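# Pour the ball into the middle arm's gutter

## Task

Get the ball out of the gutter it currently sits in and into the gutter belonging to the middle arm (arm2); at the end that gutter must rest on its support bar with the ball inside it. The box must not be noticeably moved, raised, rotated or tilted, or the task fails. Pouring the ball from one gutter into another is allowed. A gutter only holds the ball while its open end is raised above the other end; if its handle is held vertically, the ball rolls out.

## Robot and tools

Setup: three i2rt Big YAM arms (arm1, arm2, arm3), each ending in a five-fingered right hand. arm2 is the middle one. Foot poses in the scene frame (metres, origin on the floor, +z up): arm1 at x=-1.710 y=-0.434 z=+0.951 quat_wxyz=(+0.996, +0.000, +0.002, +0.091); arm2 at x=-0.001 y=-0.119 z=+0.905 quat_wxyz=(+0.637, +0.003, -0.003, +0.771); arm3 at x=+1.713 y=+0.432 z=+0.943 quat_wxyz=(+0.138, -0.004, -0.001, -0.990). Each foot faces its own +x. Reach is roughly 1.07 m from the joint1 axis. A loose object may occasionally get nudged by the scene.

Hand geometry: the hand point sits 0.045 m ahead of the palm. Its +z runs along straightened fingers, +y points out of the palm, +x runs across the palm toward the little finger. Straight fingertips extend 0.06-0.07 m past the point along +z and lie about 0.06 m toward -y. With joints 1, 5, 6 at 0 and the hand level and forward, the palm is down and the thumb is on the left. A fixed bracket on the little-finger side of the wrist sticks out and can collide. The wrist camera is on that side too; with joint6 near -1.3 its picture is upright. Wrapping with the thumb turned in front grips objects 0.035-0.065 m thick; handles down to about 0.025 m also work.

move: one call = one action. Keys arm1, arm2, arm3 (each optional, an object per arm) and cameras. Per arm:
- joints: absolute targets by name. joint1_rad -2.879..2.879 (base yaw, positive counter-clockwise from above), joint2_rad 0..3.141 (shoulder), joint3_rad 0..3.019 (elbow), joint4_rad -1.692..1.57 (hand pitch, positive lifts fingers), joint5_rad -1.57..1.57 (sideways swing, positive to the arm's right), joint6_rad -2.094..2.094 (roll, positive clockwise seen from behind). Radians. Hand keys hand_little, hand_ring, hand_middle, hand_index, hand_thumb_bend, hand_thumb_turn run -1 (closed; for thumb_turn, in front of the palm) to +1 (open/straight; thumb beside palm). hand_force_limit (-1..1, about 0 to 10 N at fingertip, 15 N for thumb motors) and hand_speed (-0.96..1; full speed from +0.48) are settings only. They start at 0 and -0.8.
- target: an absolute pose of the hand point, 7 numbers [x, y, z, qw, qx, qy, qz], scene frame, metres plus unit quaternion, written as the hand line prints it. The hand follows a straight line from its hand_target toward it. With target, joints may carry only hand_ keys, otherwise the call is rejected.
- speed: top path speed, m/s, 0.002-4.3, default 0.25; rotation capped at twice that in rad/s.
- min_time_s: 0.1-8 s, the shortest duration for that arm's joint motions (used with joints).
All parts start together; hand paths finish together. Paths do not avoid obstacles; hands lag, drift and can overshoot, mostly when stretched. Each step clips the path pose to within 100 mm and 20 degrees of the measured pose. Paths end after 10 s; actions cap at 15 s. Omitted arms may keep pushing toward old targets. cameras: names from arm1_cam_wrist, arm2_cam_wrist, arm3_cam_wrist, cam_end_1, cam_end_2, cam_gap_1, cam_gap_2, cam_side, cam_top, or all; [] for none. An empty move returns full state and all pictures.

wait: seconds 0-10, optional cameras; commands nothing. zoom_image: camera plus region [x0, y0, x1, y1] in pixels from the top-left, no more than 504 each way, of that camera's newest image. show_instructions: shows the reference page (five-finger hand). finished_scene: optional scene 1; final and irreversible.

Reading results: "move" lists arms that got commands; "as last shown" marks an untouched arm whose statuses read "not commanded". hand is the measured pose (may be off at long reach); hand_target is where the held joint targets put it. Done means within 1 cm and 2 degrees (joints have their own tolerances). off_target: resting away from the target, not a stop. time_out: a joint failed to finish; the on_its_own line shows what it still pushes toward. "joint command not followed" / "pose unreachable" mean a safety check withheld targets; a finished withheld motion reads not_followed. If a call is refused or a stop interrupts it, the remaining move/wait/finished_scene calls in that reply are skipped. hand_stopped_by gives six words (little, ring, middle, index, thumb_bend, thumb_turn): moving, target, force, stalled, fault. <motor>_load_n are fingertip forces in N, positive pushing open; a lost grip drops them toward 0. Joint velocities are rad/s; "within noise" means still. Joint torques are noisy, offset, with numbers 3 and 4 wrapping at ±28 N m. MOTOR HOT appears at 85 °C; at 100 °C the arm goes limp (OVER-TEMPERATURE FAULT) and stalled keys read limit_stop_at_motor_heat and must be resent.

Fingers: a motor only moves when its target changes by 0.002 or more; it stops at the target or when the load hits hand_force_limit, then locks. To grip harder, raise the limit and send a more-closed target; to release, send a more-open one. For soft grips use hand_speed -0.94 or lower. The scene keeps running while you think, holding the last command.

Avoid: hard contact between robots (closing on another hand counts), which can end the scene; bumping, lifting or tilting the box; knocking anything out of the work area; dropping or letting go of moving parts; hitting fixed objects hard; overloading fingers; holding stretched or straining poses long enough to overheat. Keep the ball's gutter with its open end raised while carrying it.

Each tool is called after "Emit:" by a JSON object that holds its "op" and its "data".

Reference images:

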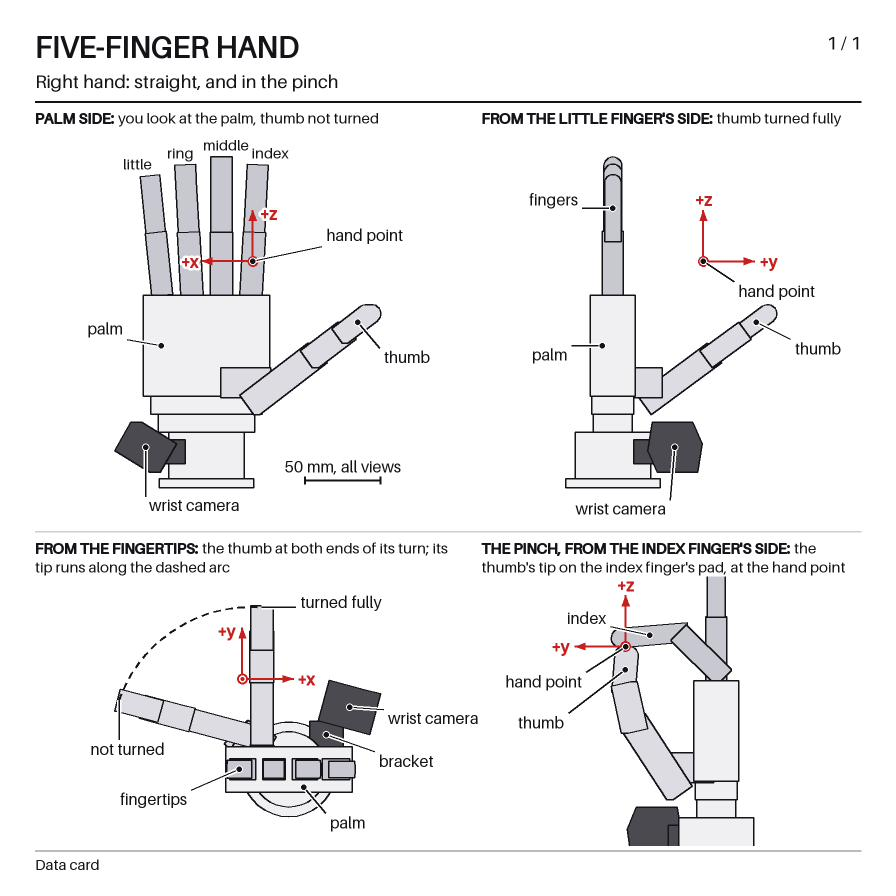

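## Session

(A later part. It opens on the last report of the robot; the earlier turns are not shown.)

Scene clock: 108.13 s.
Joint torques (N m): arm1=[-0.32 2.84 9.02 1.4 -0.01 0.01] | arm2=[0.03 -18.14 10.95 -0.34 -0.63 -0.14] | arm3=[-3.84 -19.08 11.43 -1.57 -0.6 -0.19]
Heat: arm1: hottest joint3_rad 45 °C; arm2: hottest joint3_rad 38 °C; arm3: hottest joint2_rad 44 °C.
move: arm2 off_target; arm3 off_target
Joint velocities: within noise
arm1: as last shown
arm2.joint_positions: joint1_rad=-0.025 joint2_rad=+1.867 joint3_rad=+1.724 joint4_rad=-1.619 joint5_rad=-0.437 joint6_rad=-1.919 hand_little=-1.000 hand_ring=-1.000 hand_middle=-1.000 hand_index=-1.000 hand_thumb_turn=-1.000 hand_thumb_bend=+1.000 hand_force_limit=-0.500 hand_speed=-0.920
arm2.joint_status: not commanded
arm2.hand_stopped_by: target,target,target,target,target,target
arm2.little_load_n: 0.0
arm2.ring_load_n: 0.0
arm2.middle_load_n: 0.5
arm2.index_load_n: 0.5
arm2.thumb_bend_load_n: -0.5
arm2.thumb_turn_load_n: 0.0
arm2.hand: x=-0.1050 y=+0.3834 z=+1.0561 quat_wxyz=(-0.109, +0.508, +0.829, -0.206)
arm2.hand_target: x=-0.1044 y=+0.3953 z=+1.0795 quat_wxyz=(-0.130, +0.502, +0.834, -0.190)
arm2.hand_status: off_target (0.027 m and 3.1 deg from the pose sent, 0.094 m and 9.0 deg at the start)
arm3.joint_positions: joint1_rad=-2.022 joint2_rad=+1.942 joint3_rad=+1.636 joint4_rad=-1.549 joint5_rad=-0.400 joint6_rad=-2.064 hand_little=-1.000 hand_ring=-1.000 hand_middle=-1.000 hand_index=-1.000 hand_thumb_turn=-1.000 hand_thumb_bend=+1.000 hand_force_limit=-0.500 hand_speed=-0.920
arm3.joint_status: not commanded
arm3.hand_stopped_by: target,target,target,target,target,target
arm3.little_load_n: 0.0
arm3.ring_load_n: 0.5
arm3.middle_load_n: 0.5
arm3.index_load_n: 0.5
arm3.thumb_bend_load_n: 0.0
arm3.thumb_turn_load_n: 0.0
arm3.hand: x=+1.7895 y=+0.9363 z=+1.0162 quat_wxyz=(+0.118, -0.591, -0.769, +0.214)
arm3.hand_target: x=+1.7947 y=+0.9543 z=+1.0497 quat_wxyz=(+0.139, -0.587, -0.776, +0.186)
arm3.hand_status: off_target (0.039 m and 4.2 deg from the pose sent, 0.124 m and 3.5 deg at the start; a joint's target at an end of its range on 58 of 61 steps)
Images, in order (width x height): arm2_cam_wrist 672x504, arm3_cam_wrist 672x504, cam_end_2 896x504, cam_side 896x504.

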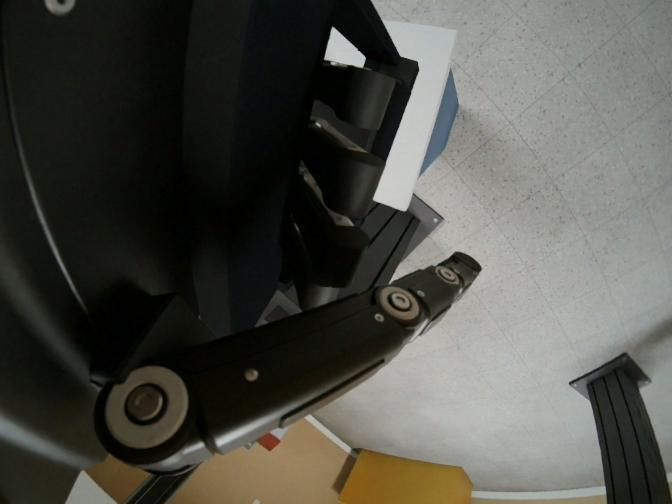

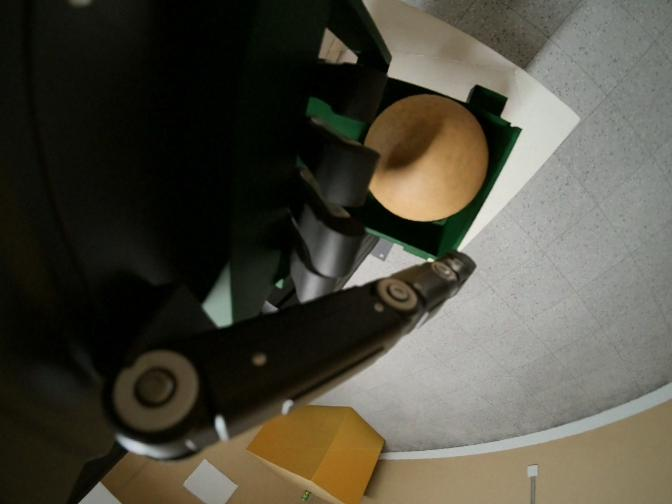

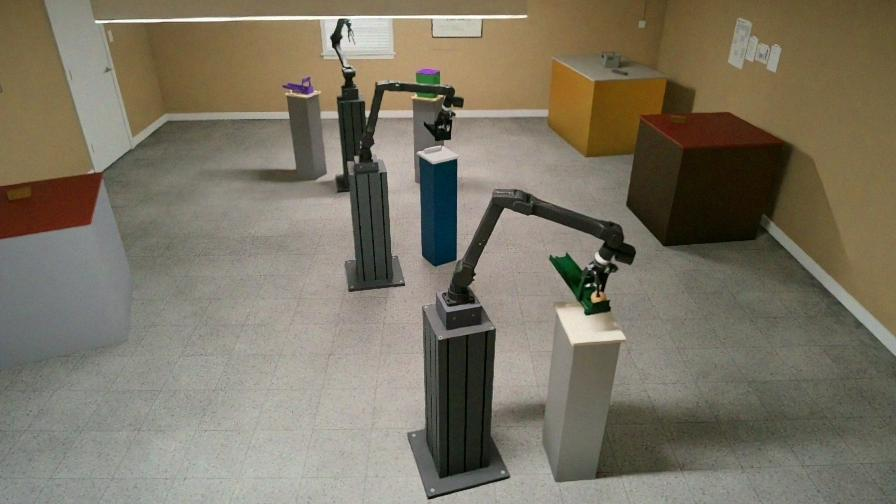

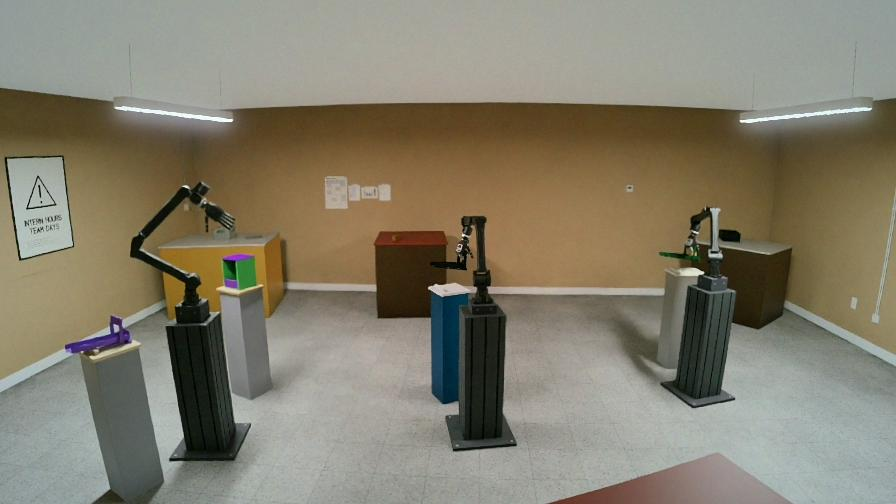

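Emit:
{"op": "move", "data": {"arm2": {"target": [0.09, 0.393, 1.09, -0.1852, 0.7714, 0.5919, -0.1421], "speed": 0.22}, "arm3": {"target": [1.578, 0.934, 1.12, -0.1405, 0.5852, 0.7766, -0.1864], "speed": 0.12}}}

Emit:
{"op": "move", "data": {"arm2": {"target": [0.321, 0.34, 1.09, -0.2279, 0.9493, 0.2105, -0.0505], "speed": 0.22}, "arm3": {"target": [1.331, 0.814, 1.17, -0.1405, 0.5852, 0.7766, -0.1864], "speed": 0.14}, "cameras": ["arm2_cam_wrist", "arm3_cam_wrist", "cam_gap_2", "cam_end_2", "cam_side"]}}

Scene clock: 111.97 s.
Joint torques (N m): arm1=[-0.32 2.84 9.06 1.44 -0.02 0.03] | arm2=[0.73 -18.08 8.09 1.05 -0.63 0.12] | arm3=[-2.84 -18.2 12.42 0.18 -0.49 0]
Heat: arm1: hottest joint3_rad 45 °C; arm2: hottest joint3_rad 38 °C; arm3: hottest joint2_rad 44 °C.
move: arm2 off_target; arm3 off_target
Joint velocities: within noise
arm1: as last shown
arm1.thumb_turn_load_n: -0.5
arm2.joint_positions: joint1_rad=-0.439 joint2_rad=+1.813 joint3_rad=+1.710 joint4_rad=-1.503 joint5_rad=-0.464 joint6_rad=-1.559 hand_little=-1.000 hand_ring=-1.000 hand_middle=-1.000 hand_index=-1.000 hand_thumb_turn=-1.000 hand_thumb_bend=+1.000 hand_force_limit=-0.500 hand_speed=-0.920
arm2.joint_status: not commanded
arm2.hand_stopped_by: target,target,target,target,target,target
arm2.little_load_n: 0.0
arm2.ring_load_n: 0.5
arm2.middle_load_n: 0.5
arm2.index_load_n: 1.0
arm2.thumb_bend_load_n: 0.0
arm2.thumb_turn_load_n: 0.0
arm2.hand: x=+0.0957 y=+0.3888 z=+1.0786 quat_wxyz=(-0.174, +0.774, +0.590, -0.153)
arm2.hand_target: x=+0.0938 y=+0.3929 z=+1.0898 quat_wxyz=(-0.187, +0.774, +0.588, -0.144)
arm2.hand_status: off_target (0.013 m and 1.8 deg from the pose sent, 0.198 m and 42.5 deg at the start)
arm3.joint_positions: joint1_rad=-1.638 joint2_rad=+1.832 joint3_rad=+1.646 joint4_rad=-1.533 joint5_rad=-0.452 joint6_rad=-1.666 hand_little=-1.000 hand_ring=-1.000 hand_middle=-1.000 hand_index=-1.000 hand_thumb_turn=-1.000 hand_thumb_bend=+1.000 hand_force_limit=-0.500 hand_speed=-0.920
arm3.joint_status: not commanded
arm3.hand_stopped_by: target,target,target,target,target,target
arm3.little_load_n: 0.0
arm3.ring_load_n: 0.5
arm3.middle_load_n: 0.5
arm3.index_load_n: 0.5
arm3.thumb_bend_load_n: 0.0
arm3.thumb_turn_load_n: 0.0
arm3.hand: x=+1.5842 y=+0.9112 z=+1.0818 quat_wxyz=(+0.097, -0.588, -0.773, +0.218)
arm3.hand_target: x=+1.5794 y=+0.9332 z=+1.1201 quat_wxyz=(+0.139, -0.585, -0.777, +0.185)
arm3.hand_status: off_target (0.045 m and 6.2 deg from the pose sent, 0.236 m and 4.2 deg at the start)
pictures: none

Scene clock: 114.77 s.
Joint torques (N m): arm1=[-0.32 2.73 9.07 1.44 -0.02 0.01] | arm2=[0.91 -16.32 11.19 1.57 -0.26 0.09] | arm3=[-2.78 -15.15 13.2 0.81 -0.23 0.02]
Heat: arm1: hottest joint3_rad 45 °C; arm2: hottest joint3_rad 38 °C; arm3: hottest joint3_rad 45 °C.
move: arm2 off_target; arm3 off_target
Joint velocities: within noise
arm1: as last shown
arm1.thumb_turn_load_n: 0.5
arm2.joint_positions: joint1_rad=-0.879 joint2_rad=+1.798 joint3_rad=+1.687 joint4_rad=-1.301 joint5_rad=-0.422 joint6_rad=-1.090 hand_little=-1.000 hand_ring=-1.000 hand_middle=-1.000 hand_index=-1.000 hand_thumb_turn=-1.000 hand_thumb_bend=+1.000 hand_force_limit=-0.500 hand_speed=-0.920
arm2.joint_status: not commanded
arm2.hand_stopped_by: target,target,target,target,target,target
arm2.little_load_n: 0.0
arm2.ring_load_n: 0.5
arm2.middle_load_n: 0.5
arm2.index_load_n: 1.0
arm2.thumb_bend_load_n: -0.5
arm2.thumb_turn_load_n: 0.0
arm2.hand: x=+0.3105 y=+0.3239 z=+1.0779 quat_wxyz=(-0.216, +0.951, +0.210, -0.070)
arm2.hand_target: x=+0.3200 y=+0.3387 z=+1.0900 quat_wxyz=(-0.230, +0.949, +0.210, -0.052)
arm2.hand_status: off_target (0.023 m and 2.7 deg from the pose sent, 0.231 m and 50.1 deg at the start)
arm3.joint_positions: joint1_rad=-1.131 joint2_rad=+1.755 joint3_rad=+1.700 joint4_rad=-1.400 joint5_rad=-0.412 joint6_rad=-1.111 hand_little=-1.000 hand_ring=-1.000 hand_middle=-1.000 hand_index=-1.000 hand_thumb_turn=-1.000 hand_thumb_bend=+1.000 hand_force_limit=-0.500 hand_speed=-0.920
arm3.joint_status: not commanded
arm3.hand_stopped_by: target,target,target,target,target,target
arm3.little_load_n: 0.5
arm3.ring_load_n: 0.5
arm3.middle_load_n: 0.5
arm3.index_load_n: 0.5
arm3.thumb_bend_load_n: 0.0
arm3.thumb_turn_load_n: 0.0
arm3.hand: x=+1.3448 y=+0.7956 z=+1.1418 quat_wxyz=(+0.098, -0.587, -0.780, +0.193)
arm3.hand_target: x=+1.3309 y=+0.8137 z=+1.1703 quat_wxyz=(+0.140, -0.584, -0.778, +0.184)
arm3.hand_status: off_target (0.036 m and 4.9 deg from the pose sent, 0.285 m and 6.2 deg at the start)
pictures: arm2_cam_wrist, arm3_cam_wrist, cam_end_2, cam_gap_2, cam_side
Images, in order (width x height): arm2_cam_wrist 672x504, arm3_cam_wrist 672x504, cam_end_2 896x504, cam_gap_2 896x504, cam_side 896x504.

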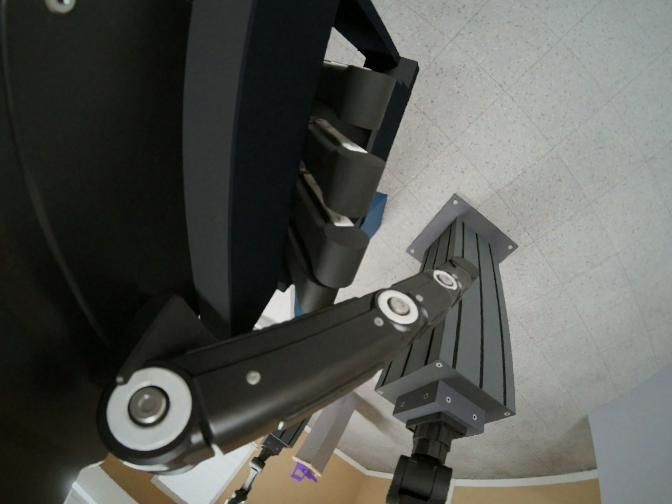

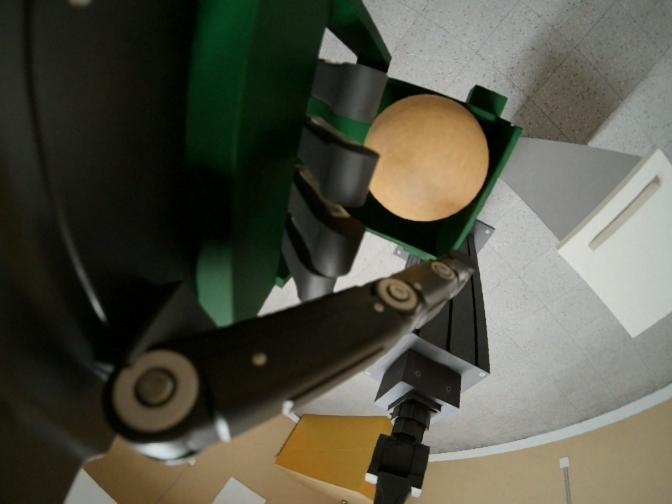

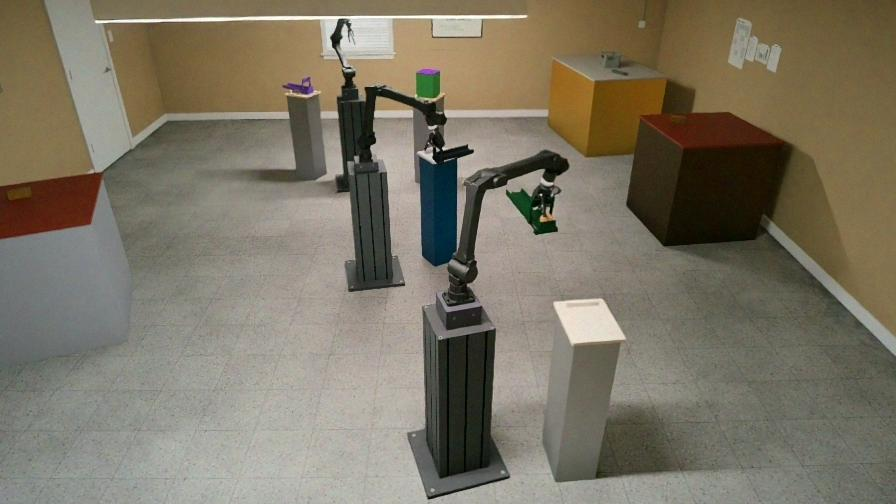

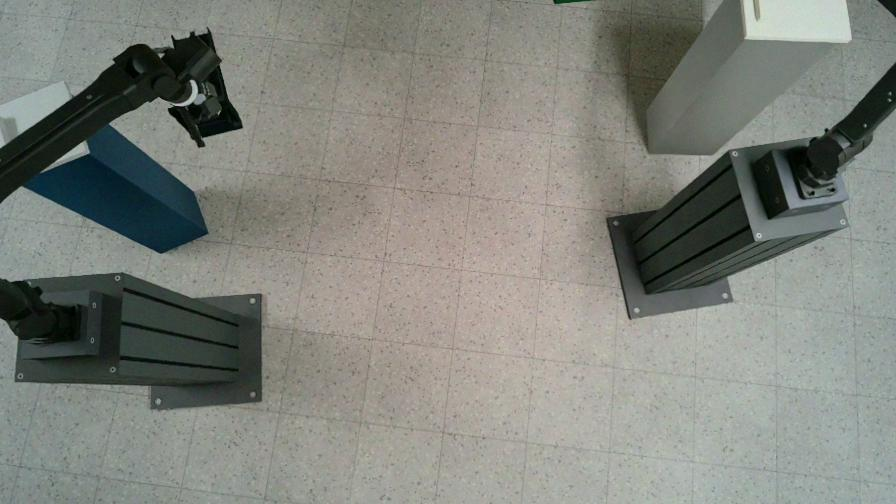

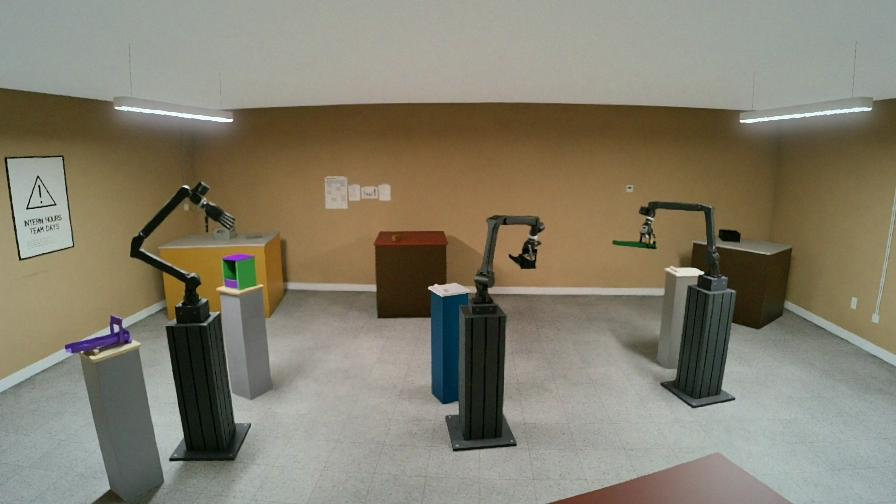

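Emit:
{"op": "move", "data": {"arm2": {"target": [0.508, 0.24, 1.075, -0.2279, 0.9493, -0.2105, 0.0505], "speed": 0.22}, "arm3": {"target": [1.133, 0.59, 1.23, -0.1405, 0.5852, 0.7766, -0.1864], "speed": 0.14}}}

Emit:
{"op": "move", "data": {"arm2": {"target": [0.650, 0.135, 1.06, -0.1886, 0.7857, -0.5729, 0.1375], "speed": 0.22}, "arm3": {"target": [1.06, 0.38, 1.25, -0.1375, 0.5729, 0.7857, -0.1886], "speed": 0.14}, "cameras": ["arm2_cam_wrist", "arm3_cam_wrist", "cam_gap_2", "cam_end_2", "cam_side", "cam_top"]}}

Emit:
{"op": "zoom_image", "data": {"camera": "cam_side", "region": [470, 160, 740, 320]}}

Scene clock: 117.87 s.
Joint torques (N m): arm1=[-0.09 2.84 9.01 1.39 0 0.01] | arm2=[0.67 -17.67 12.31 1.92 -0.09 0.13] | arm3=[-3.96 -16.97 13.86 0.34 -0.09 0.01]
Heat: arm1: hottest joint3_rad 45 °C; arm2: hottest joint3_rad 38 °C; arm3: hottest joint3_rad 46 °C.
move: arm2 off_target; arm3 off_target
Joint velocities: within noise
arm1: as last shown
arm1.middle_load_n: -0.5
arm1.thumb_turn_load_n: 0.0
arm2.joint_positions: joint1_rad=-1.212 joint2_rad=+1.865 joint3_rad=+1.724 joint4_rad=-1.098 joint5_rad=-0.254 joint6_rad=-0.550 hand_little=-1.000 hand_ring=-1.000 hand_middle=-1.000 hand_index=-1.000 hand_thumb_turn=-1.000 hand_thumb_bend=+1.000 hand_force_limit=-0.500 hand_speed=-0.920
arm2.joint_status: not commanded
arm2.hand_stopped_by: target,target,target,target,target,target
arm2.little_load_n: 0.0
arm2.ring_load_n: 0.5
arm2.middle_load_n: 0.5
arm2.index_load_n: 0.5
arm2.thumb_bend_load_n: 0.0
arm2.thumb_turn_load_n: 0.0
arm2.hand: x=+0.4866 y=+0.2270 z=+1.0558 quat_wxyz=(-0.208, +0.955, -0.209, +0.026)
arm2.hand_target: x=+0.5057 y=+0.2387 z=+1.0744 quat_wxyz=(-0.229, +0.949, -0.211, +0.049)
arm2.hand_status: off_target (0.032 m and 3.7 deg from the pose sent, 0.215 m and 50.5 deg at the start)
arm3.joint_positions: joint1_rad=-0.603 joint2_rad=+1.847 joint3_rad=+1.961 joint4_rad=-1.371 joint5_rad=-0.256 joint6_rad=-0.579 hand_little=-1.000 hand_ring=-1.000 hand_middle=-1.000 hand_index=-1.000 hand_thumb_turn=-1.000 hand_thumb_bend=+1.000 hand_force_limit=-0.500 hand_speed=-0.920
arm3.joint_status: not commanded
arm3.hand_stopped_by: target,target,target,target,target,target
arm3.little_load_n: 0.5
arm3.ring_load_n: 0.5
arm3.middle_load_n: 0.0
arm3.index_load_n: 0.0
arm3.thumb_bend_load_n: 0.0
arm3.thumb_turn_load_n: 0.0
arm3.hand: x=+1.1451 y=+0.5817 z=+1.1954 quat_wxyz=(+0.107, -0.584, -0.786, +0.174)
arm3.hand_target: x=+1.1333 y=+0.5879 z=+1.2289 quat_wxyz=(+0.141, -0.583, -0.779, +0.184)
arm3.hand_status: off_target (0.038 m and 4.2 deg from the pose sent, 0.308 m and 4.9 deg at the start)
pictures: none

Scene clock: 120.57 s.
Joint torques (N m): arm1=[-0.44 2.84 9.07 1.36 -0.02 0.02] | arm2=[0.62 -19.78 12.51 1.28 0.16 0.13] | arm3=[-3.31 -19.14 13.89 0.42 0.04 0]
Heat: arm1: hottest joint3_rad 45 °C; arm2: hottest joint3_rad 39 °C; arm3: hottest joint3_rad 47 °C.
move: arm2 off_target; arm3 off_target
Joint velocities: within noise
arm1: as last shown
arm1.middle_load_n: 0.0
arm2.joint_positions: joint1_rad=-1.425 joint2_rad=+2.009 joint3_rad=+1.900 joint4_rad=-1.040 joint5_rad=+0.010 joint6_rad=+0.005 hand_little=-1.000 hand_ring=-1.000 hand_middle=-1.000 hand_index=-1.000 hand_thumb_turn=-1.000 hand_thumb_bend=+1.000 hand_force_limit=-0.500 hand_speed=-0.920
arm2.joint_status: not commanded
arm2.hand_stopped_by: target,target,target,target,target,target
arm2.little_load_n: 0.0
arm2.ring_load_n: 0.5
arm2.middle_load_n: 0.5
arm2.index_load_n: 0.5
arm2.thumb_bend_load_n: 0.0
arm2.thumb_turn_load_n: 0.0
arm2.hand: x=+0.6317 y=+0.1294 z=+1.0397 quat_wxyz=(-0.171, +0.794, -0.570, +0.122)
arm2.hand_target: x=+0.6484 y=+0.1339 z=+1.0590 quat_wxyz=(-0.190, +0.785, -0.573, +0.136)
arm2.hand_status: off_target (0.028 m and 2.8 deg from the pose sent, 0.188 m and 48.1 deg at the start)
arm3.joint_positions: joint1_rad=-0.247 joint2_rad=+1.991 joint3_rad=+2.222 joint4_rad=-1.431 joint5_rad=-0.126 joint6_rad=-0.273 hand_little=-1.000 hand_ring=-1.000 hand_middle=-1.000 hand_index=-1.000 hand_thumb_turn=-1.000 hand_thumb_bend=+1.000 hand_force_limit=-0.500 hand_speed=-0.920
arm3.joint_status: not commanded
arm3.hand_stopped_by: target,target,target,target,target,target
arm3.little_load_n: 0.0
arm3.ring_load_n: 0.5
arm3.middle_load_n: 0.5
arm3.index_load_n: 0.5
arm3.thumb_bend_load_n: 0.0
arm3.thumb_turn_load_n: 0.0
arm3.hand: x=+1.0718 y=+0.3770 z=+1.2132 quat_wxyz=(+0.109, -0.572, -0.796, +0.165)
arm3.hand_target: x=+1.0621 y=+0.3787 z=+1.2489 quat_wxyz=(+0.139, -0.572, -0.786, +0.188)
arm3.hand_status: off_target (0.039 m and 4.4 deg from the pose sent, 0.226 m and 4.1 deg at the start)
pictures: arm2_cam_wrist, arm3_cam_wrist, cam_end_2, cam_gap_2, cam_side, cam_top
Images, in order (width x height): arm2_cam_wrist 672x504, arm3_cam_wrist 672x504, cam_end_2 896x504, cam_gap_2 896x504, cam_side 896x504, cam_top 896x504.

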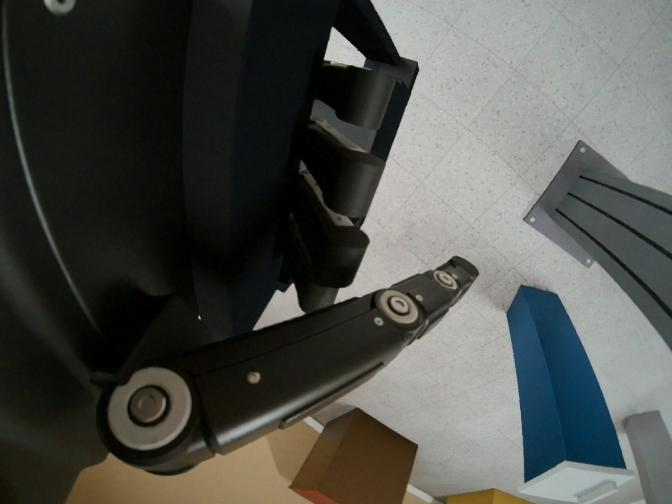

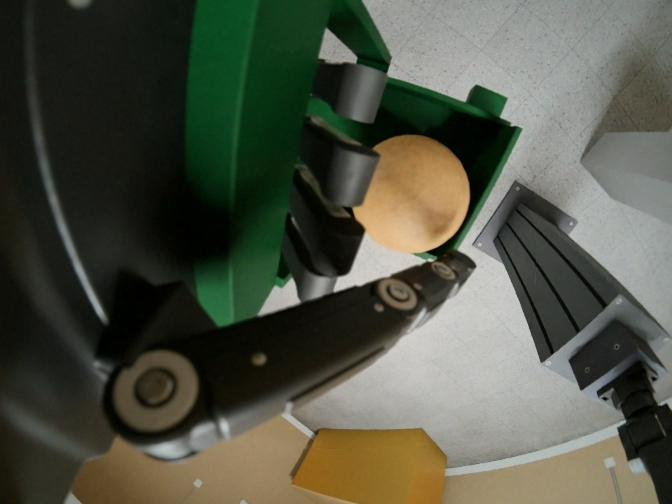

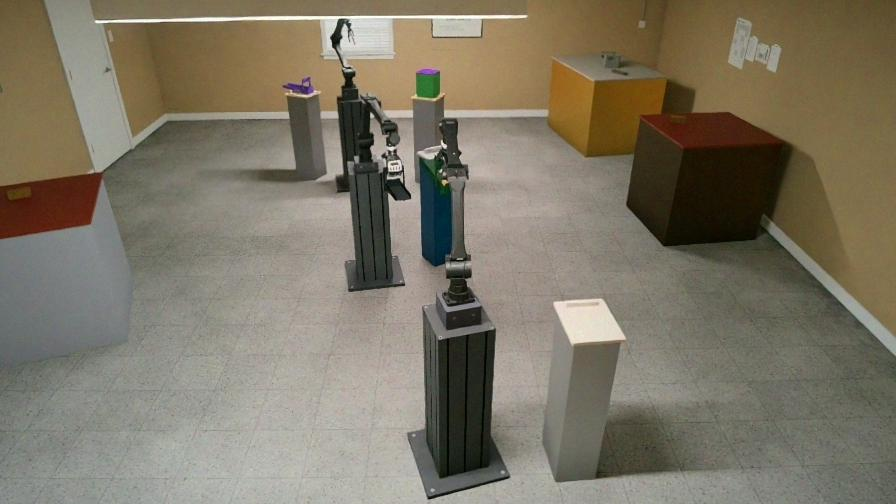

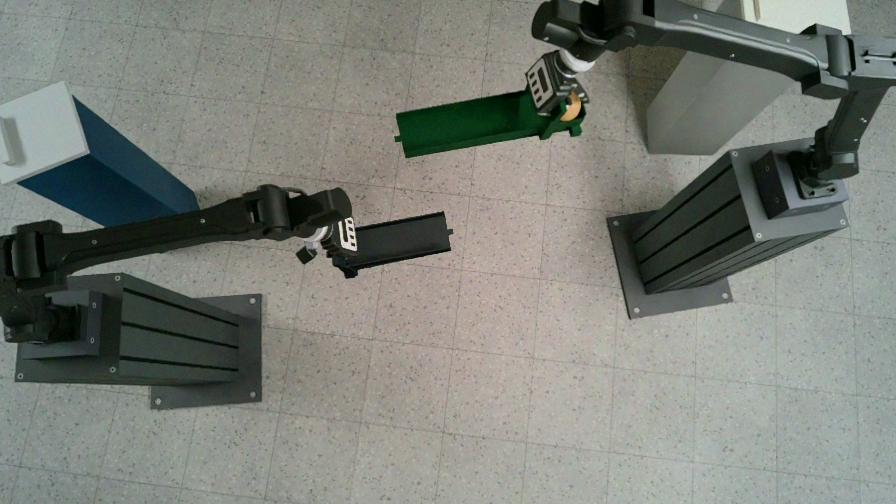

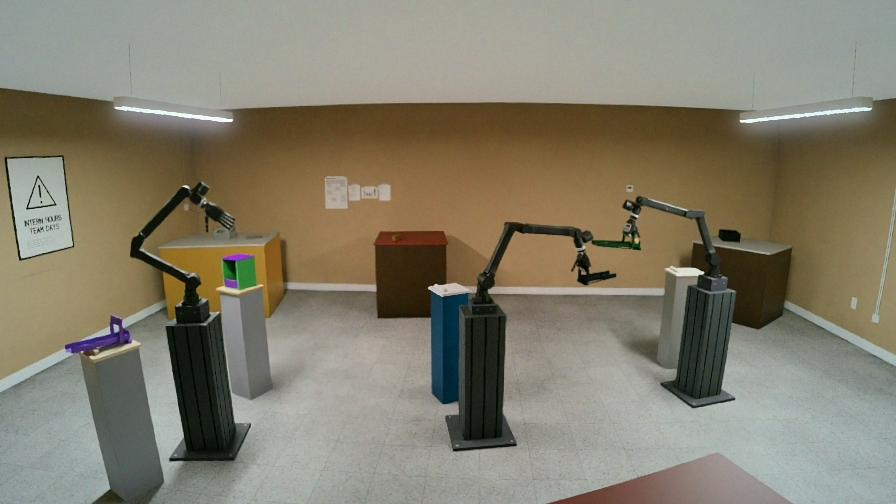

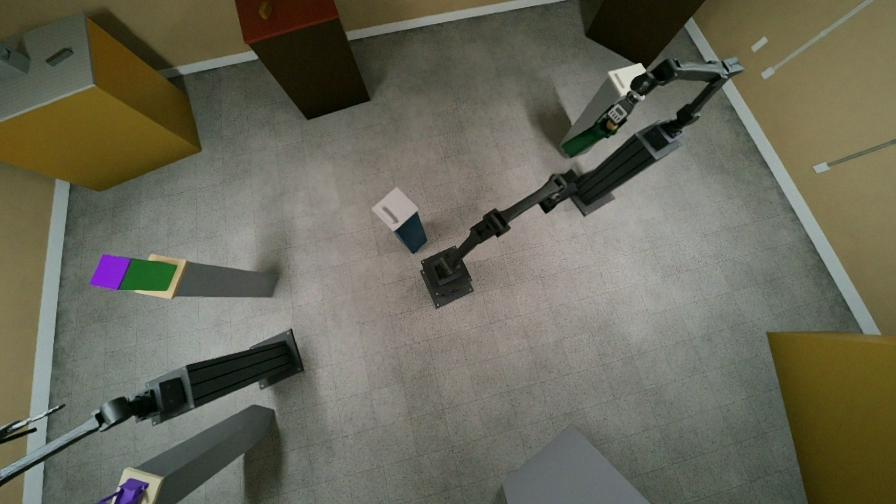

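Scaled by 1.867 from the camera's image (finer frame: 1280x720).

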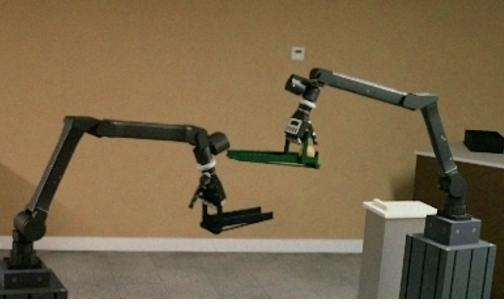

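Emit:
{"op": "move", "data": {"arm3": {"target": [1.157, 0.240, 1.245, -0.1575, 0.5678, 0.7786, -0.2159], "speed": 0.1}, "cameras": ["arm3_cam_wrist", "cam_gap_2", "cam_side", "cam_end_2"]}}

Emit:
{"op": "zoom_image", "data": {"camera": "cam_side", "region": [540, 180, 720, 290]}}

Emit:
{"op": "zoom_image", "data": {"camera": "cam_gap_2", "region": [300, 120, 640, 320]}}

Scene clock: 123.80 s.
Joint torques (N m): arm1=[-0.38 2.9 9.03 1.37 -0.03 0.01] | arm2=[0.67 -19.78 12.49 1.26 0.16 0.12] | arm3=[-3.43 -17.73 9.16 2.24 0.13 0.07]
Heat: arm1: hottest joint3_rad 45 °C; arm2: hottest joint3_rad 39 °C; arm3: hottest joint3_rad 47 °C.
move: arm3 off_target
Joint velocities: within noise
arm1.joint_positions: joint1_rad=+0.306 joint2_rad=+0.595 joint3_rad=+1.346 joint4_rad=-1.450 joint5_rad=+0.097 joint6_rad=-1.188 hand_little=+1.000 hand_ring=+1.000 hand_middle=+1.000 hand_index=+1.000 hand_thumb_turn=+1.000 hand_thumb_bend=+1.000 hand_force_limit=+0.000 hand_speed=-0.800
arm1.joint_status: not commanded
arm1.hand_stopped_by: target,target,target,target,target,target
arm1.little_load_n: 0.0
arm1.ring_load_n: 0.0
arm1.middle_load_n: 0.0
arm1.index_load_n: 0.0
arm1.thumb_bend_load_n: 0.0
arm1.thumb_turn_load_n: 0.0
arm1.hand: x=-1.5074 y=-0.3989 z=+1.4019 quat_wxyz=(-0.138, +0.906, +0.027, +0.399)
arm1.hand_target: x=-1.5070 y=-0.3988 z=+1.4132 quat_wxyz=(-0.144, +0.900, +0.026, +0.411)
arm1.hand_status: not commanded
arm2: as last shown
arm3.joint_positions: joint1_rad=+0.005 joint2_rad=+1.709 joint3_rad=+1.818 joint4_rad=-1.223 joint5_rad=-0.017 joint6_rad=-0.041 hand_little=-1.000 hand_ring=-1.000 hand_middle=-1.000 hand_index=-1.000 hand_thumb_turn=-1.000 hand_thumb_bend=+1.000 hand_force_limit=-0.500 hand_speed=-0.920
arm3.joint_status: not commanded
arm3.hand_stopped_by: target,target,target,target,target,target
arm3.little_load_n: 0.0
arm3.ring_load_n: 0.5
arm3.middle_load_n: 0.5
arm3.index_load_n: 0.5
arm3.thumb_bend_load_n: -0.5
arm3.thumb_turn_load_n: 0.0
arm3.hand: x=+1.1623 y=+0.2413 z=+1.2188 quat_wxyz=(+0.136, -0.567, -0.790, +0.187)
arm3.hand_target: x=+1.1583 y=+0.2409 z=+1.2447 quat_wxyz=(+0.158, -0.568, -0.779, +0.214)
arm3.hand_status: off_target (0.027 m and 4.4 deg from the pose sent, 0.164 m and 8.3 deg at the start)
pictures: arm3_cam_wrist, cam_end_2, cam_gap_2, cam_side
Images, in order (width x height): arm3_cam_wrist 672x504, cam_end_2 896x504, cam_gap_2 896x504, cam_side 896x504.

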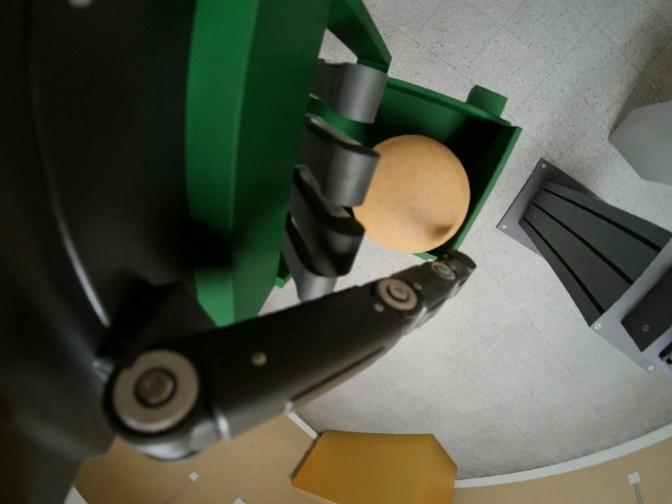

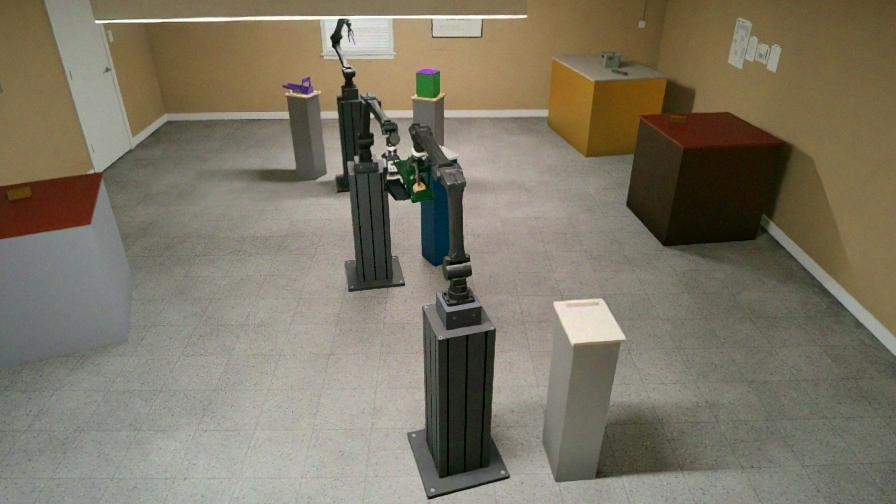

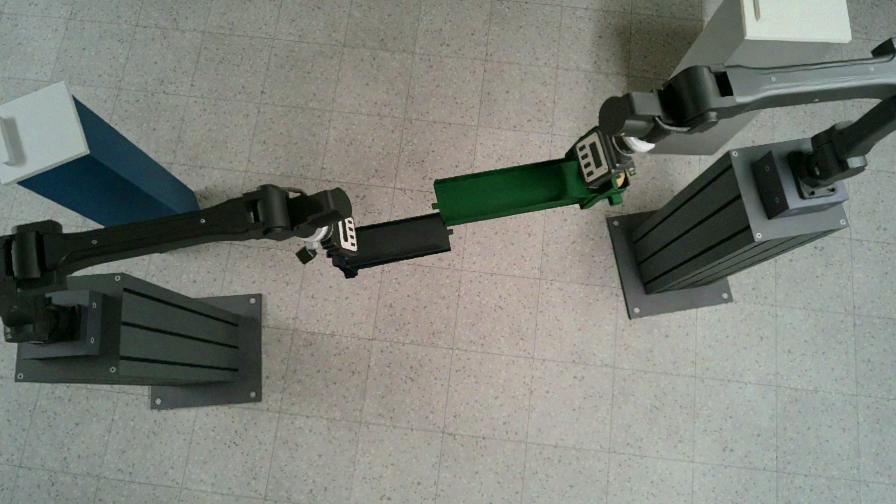

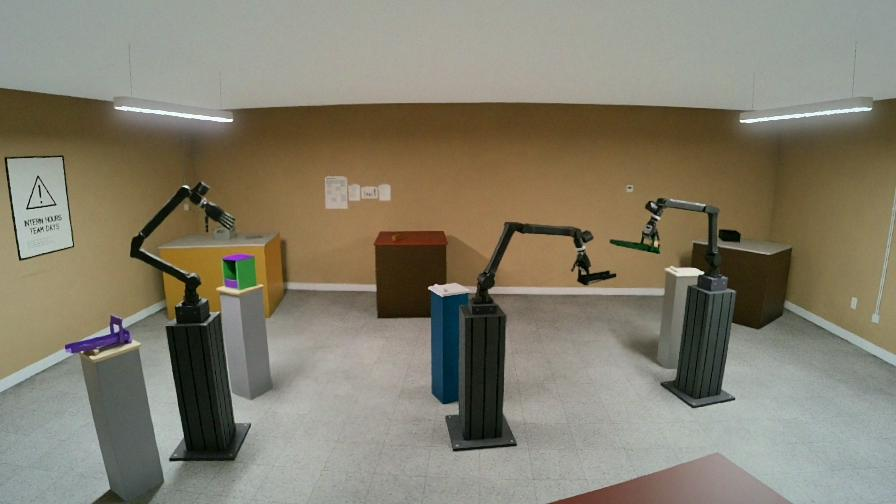

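Scaled by 2.800 from the camera's image (finer frame: 1280x720).

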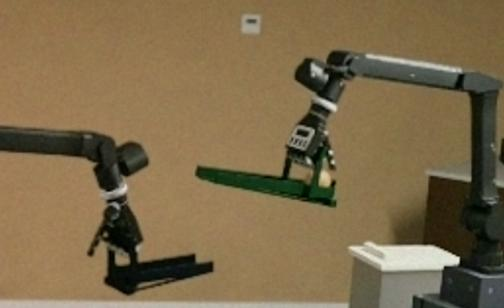

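Scaled by 1.482 from the camera's image (finer frame: 1280x720).

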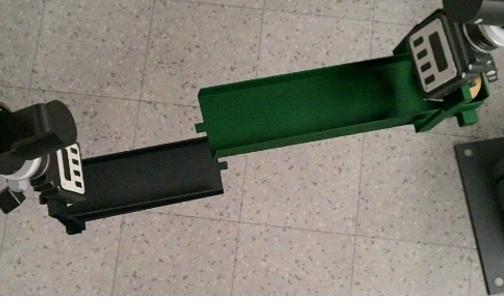

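Emit:
{"op": "move", "data": {"arm2": {"target": [0.650, 0.135, 1.062, -0.2362, 0.7727, -0.5635, 0.1723], "speed": 0.1}, "arm3": {"target": [1.087, 0.209, 1.235, -0.1575, 0.5678, 0.7786, -0.2159], "speed": 0.1}, "cameras": ["arm3_cam_wrist", "cam_gap_2", "cam_side", "cam_end_2"]}}

Emit:
{"op": "zoom_image", "data": {"camera": "cam_side", "region": [540, 180, 720, 290]}}

Emit:
{"op": "zoom_image", "data": {"camera": "cam_gap_2", "region": [300, 120, 640, 320]}}

Scene clock: 127.73 s.
Joint torques (N m): arm1=[-0.32 2.96 9.09 1.37 -0.01 0.01] | arm2=[0.91 -21.6 8.18 2.56 0.18 0.1] | arm3=[-2.61 -18.32 14.37 0.65 0.18 0.01]
Heat: arm1: hottest joint3_rad 45 °C; arm2: hottest joint3_rad 39 °C; arm3: hottest joint3_rad 48 °C.
move: arm2 off_target; arm3 off_target
Joint velocities: within noise
arm1: as last shown
arm2.joint_positions: joint1_rad=-1.425 joint2_rad=+1.957 joint3_rad=+1.807 joint4_rad=-0.876 joint5_rad=+0.016 joint6_rad=+0.005 hand_little=-1.000 hand_ring=-1.000 hand_middle=-1.000 hand_index=-1.000 hand_thumb_turn=-1.000 hand_thumb_bend=+1.000 hand_force_limit=-0.500 hand_speed=-0.920
arm2.joint_status: not commanded
arm2.hand_stopped_by: target,target,target,target,target,target
arm2.little_load_n: 0.0
arm2.ring_load_n: 0.5
arm2.middle_load_n: 0.5
arm2.index_load_n: 0.5
arm2.thumb_bend_load_n: 0.0
arm2.thumb_turn_load_n: 0.0
arm2.hand: x=+0.6452 y=+0.1330 z=+1.0439 quat_wxyz=(-0.218, +0.781, -0.563, +0.159)
arm2.hand_target: x=+0.6502 y=+0.1350 z=+1.0615 quat_wxyz=(-0.236, +0.773, -0.563, +0.172)
arm2.hand_status: off_target (0.019 m and 2.7 deg from the pose sent, 0.029 m and 9.7 deg at the start)
arm3.joint_positions: joint1_rad=+0.005 joint2_rad=+1.899 joint3_rad=+2.019 joint4_rad=-1.238 joint5_rad=-0.011 joint6_rad=-0.025 hand_little=-1.000 hand_ring=-1.000 hand_middle=-1.000 hand_index=-1.000 hand_thumb_turn=-1.000 hand_thumb_bend=+1.000 hand_force_limit=-0.500 hand_speed=-0.920
arm3.joint_status: not commanded
arm3.hand_stopped_by: target,target,target,target,target,target
arm3.little_load_n: 0.0
arm3.ring_load_n: 0.5
arm3.middle_load_n: 0.5
arm3.index_load_n: 0.5
arm3.thumb_bend_load_n: 0.0
arm3.thumb_turn_load_n: 0.0
arm3.hand: x=+1.0988 y=+0.2230 z=+1.1941 quat_wxyz=(+0.135, -0.575, -0.786, +0.185)
arm3.hand_target: x=+1.0873 y=+0.2153 z=+1.2342 quat_wxyz=(+0.159, -0.571, -0.776, +0.216)
arm3.hand_status: off_target (0.045 m and 4.5 deg from the pose sent, 0.084 m and 4.4 deg at the start)
pictures: arm3_cam_wrist, cam_end_2, cam_gap_2, cam_side
Images, in order (width x height): arm3_cam_wrist 672x504, cam_end_2 896x504, cam_gap_2 896x504, cam_side 896x504.

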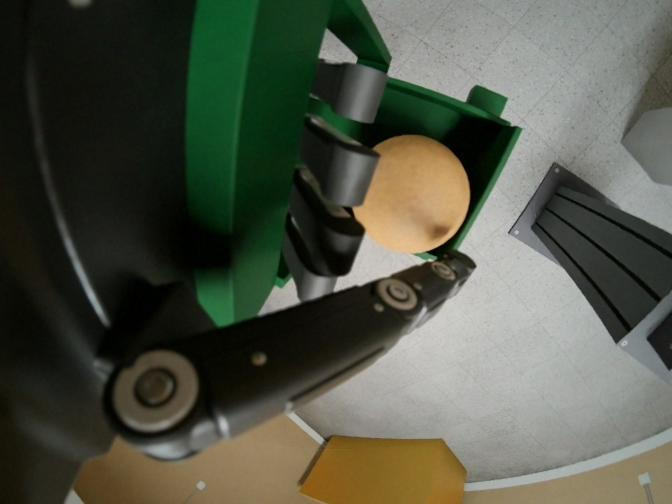

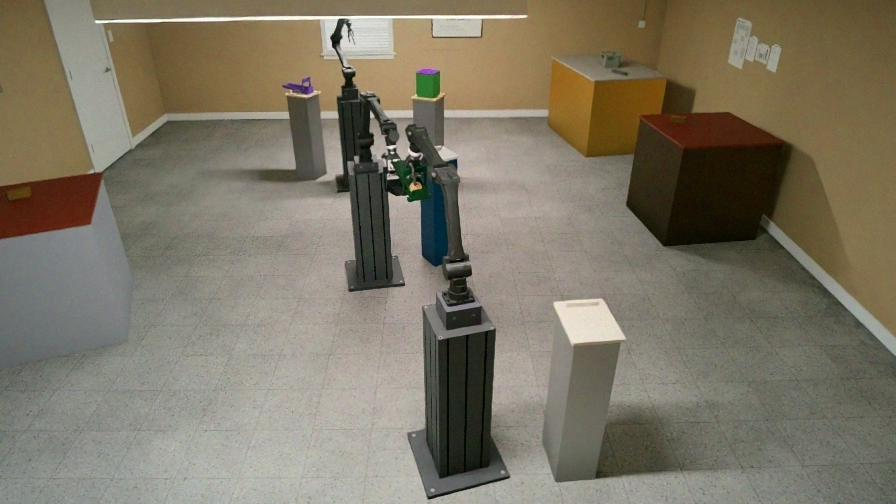

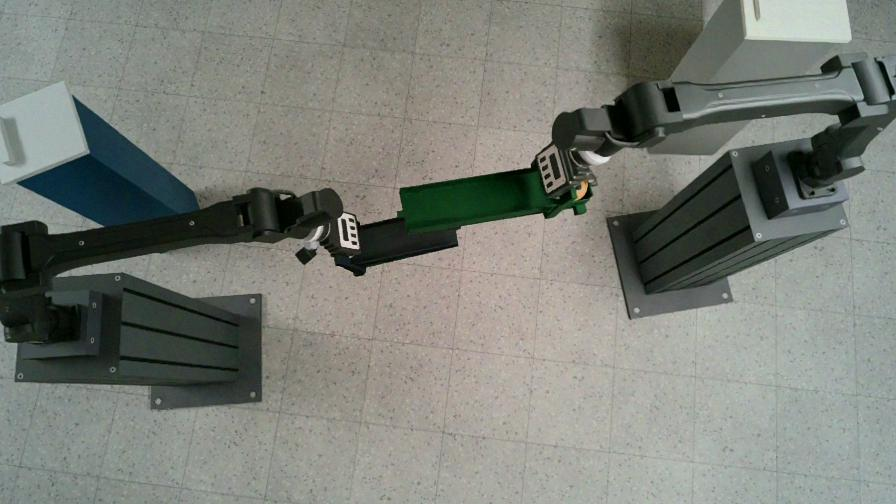

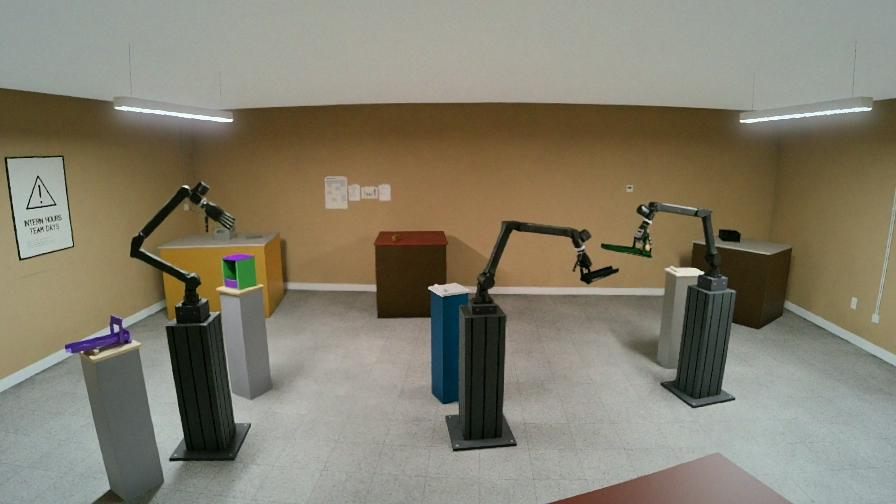

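Scaled by 2.800 from the camera's image (finer frame: 1280x720).

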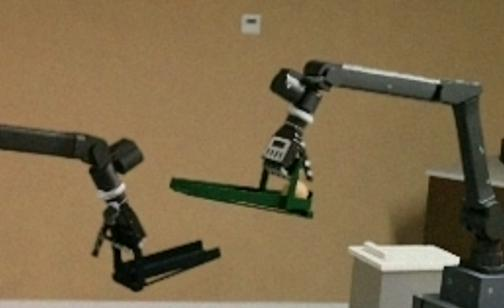

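Scaled by 1.482 from the camera's image (finer frame: 1280x720).

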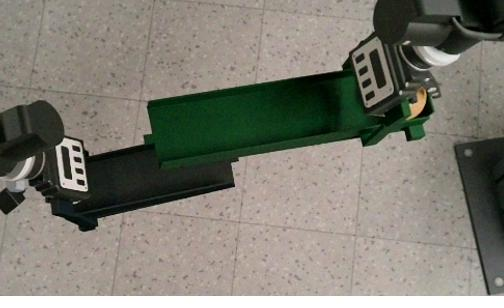

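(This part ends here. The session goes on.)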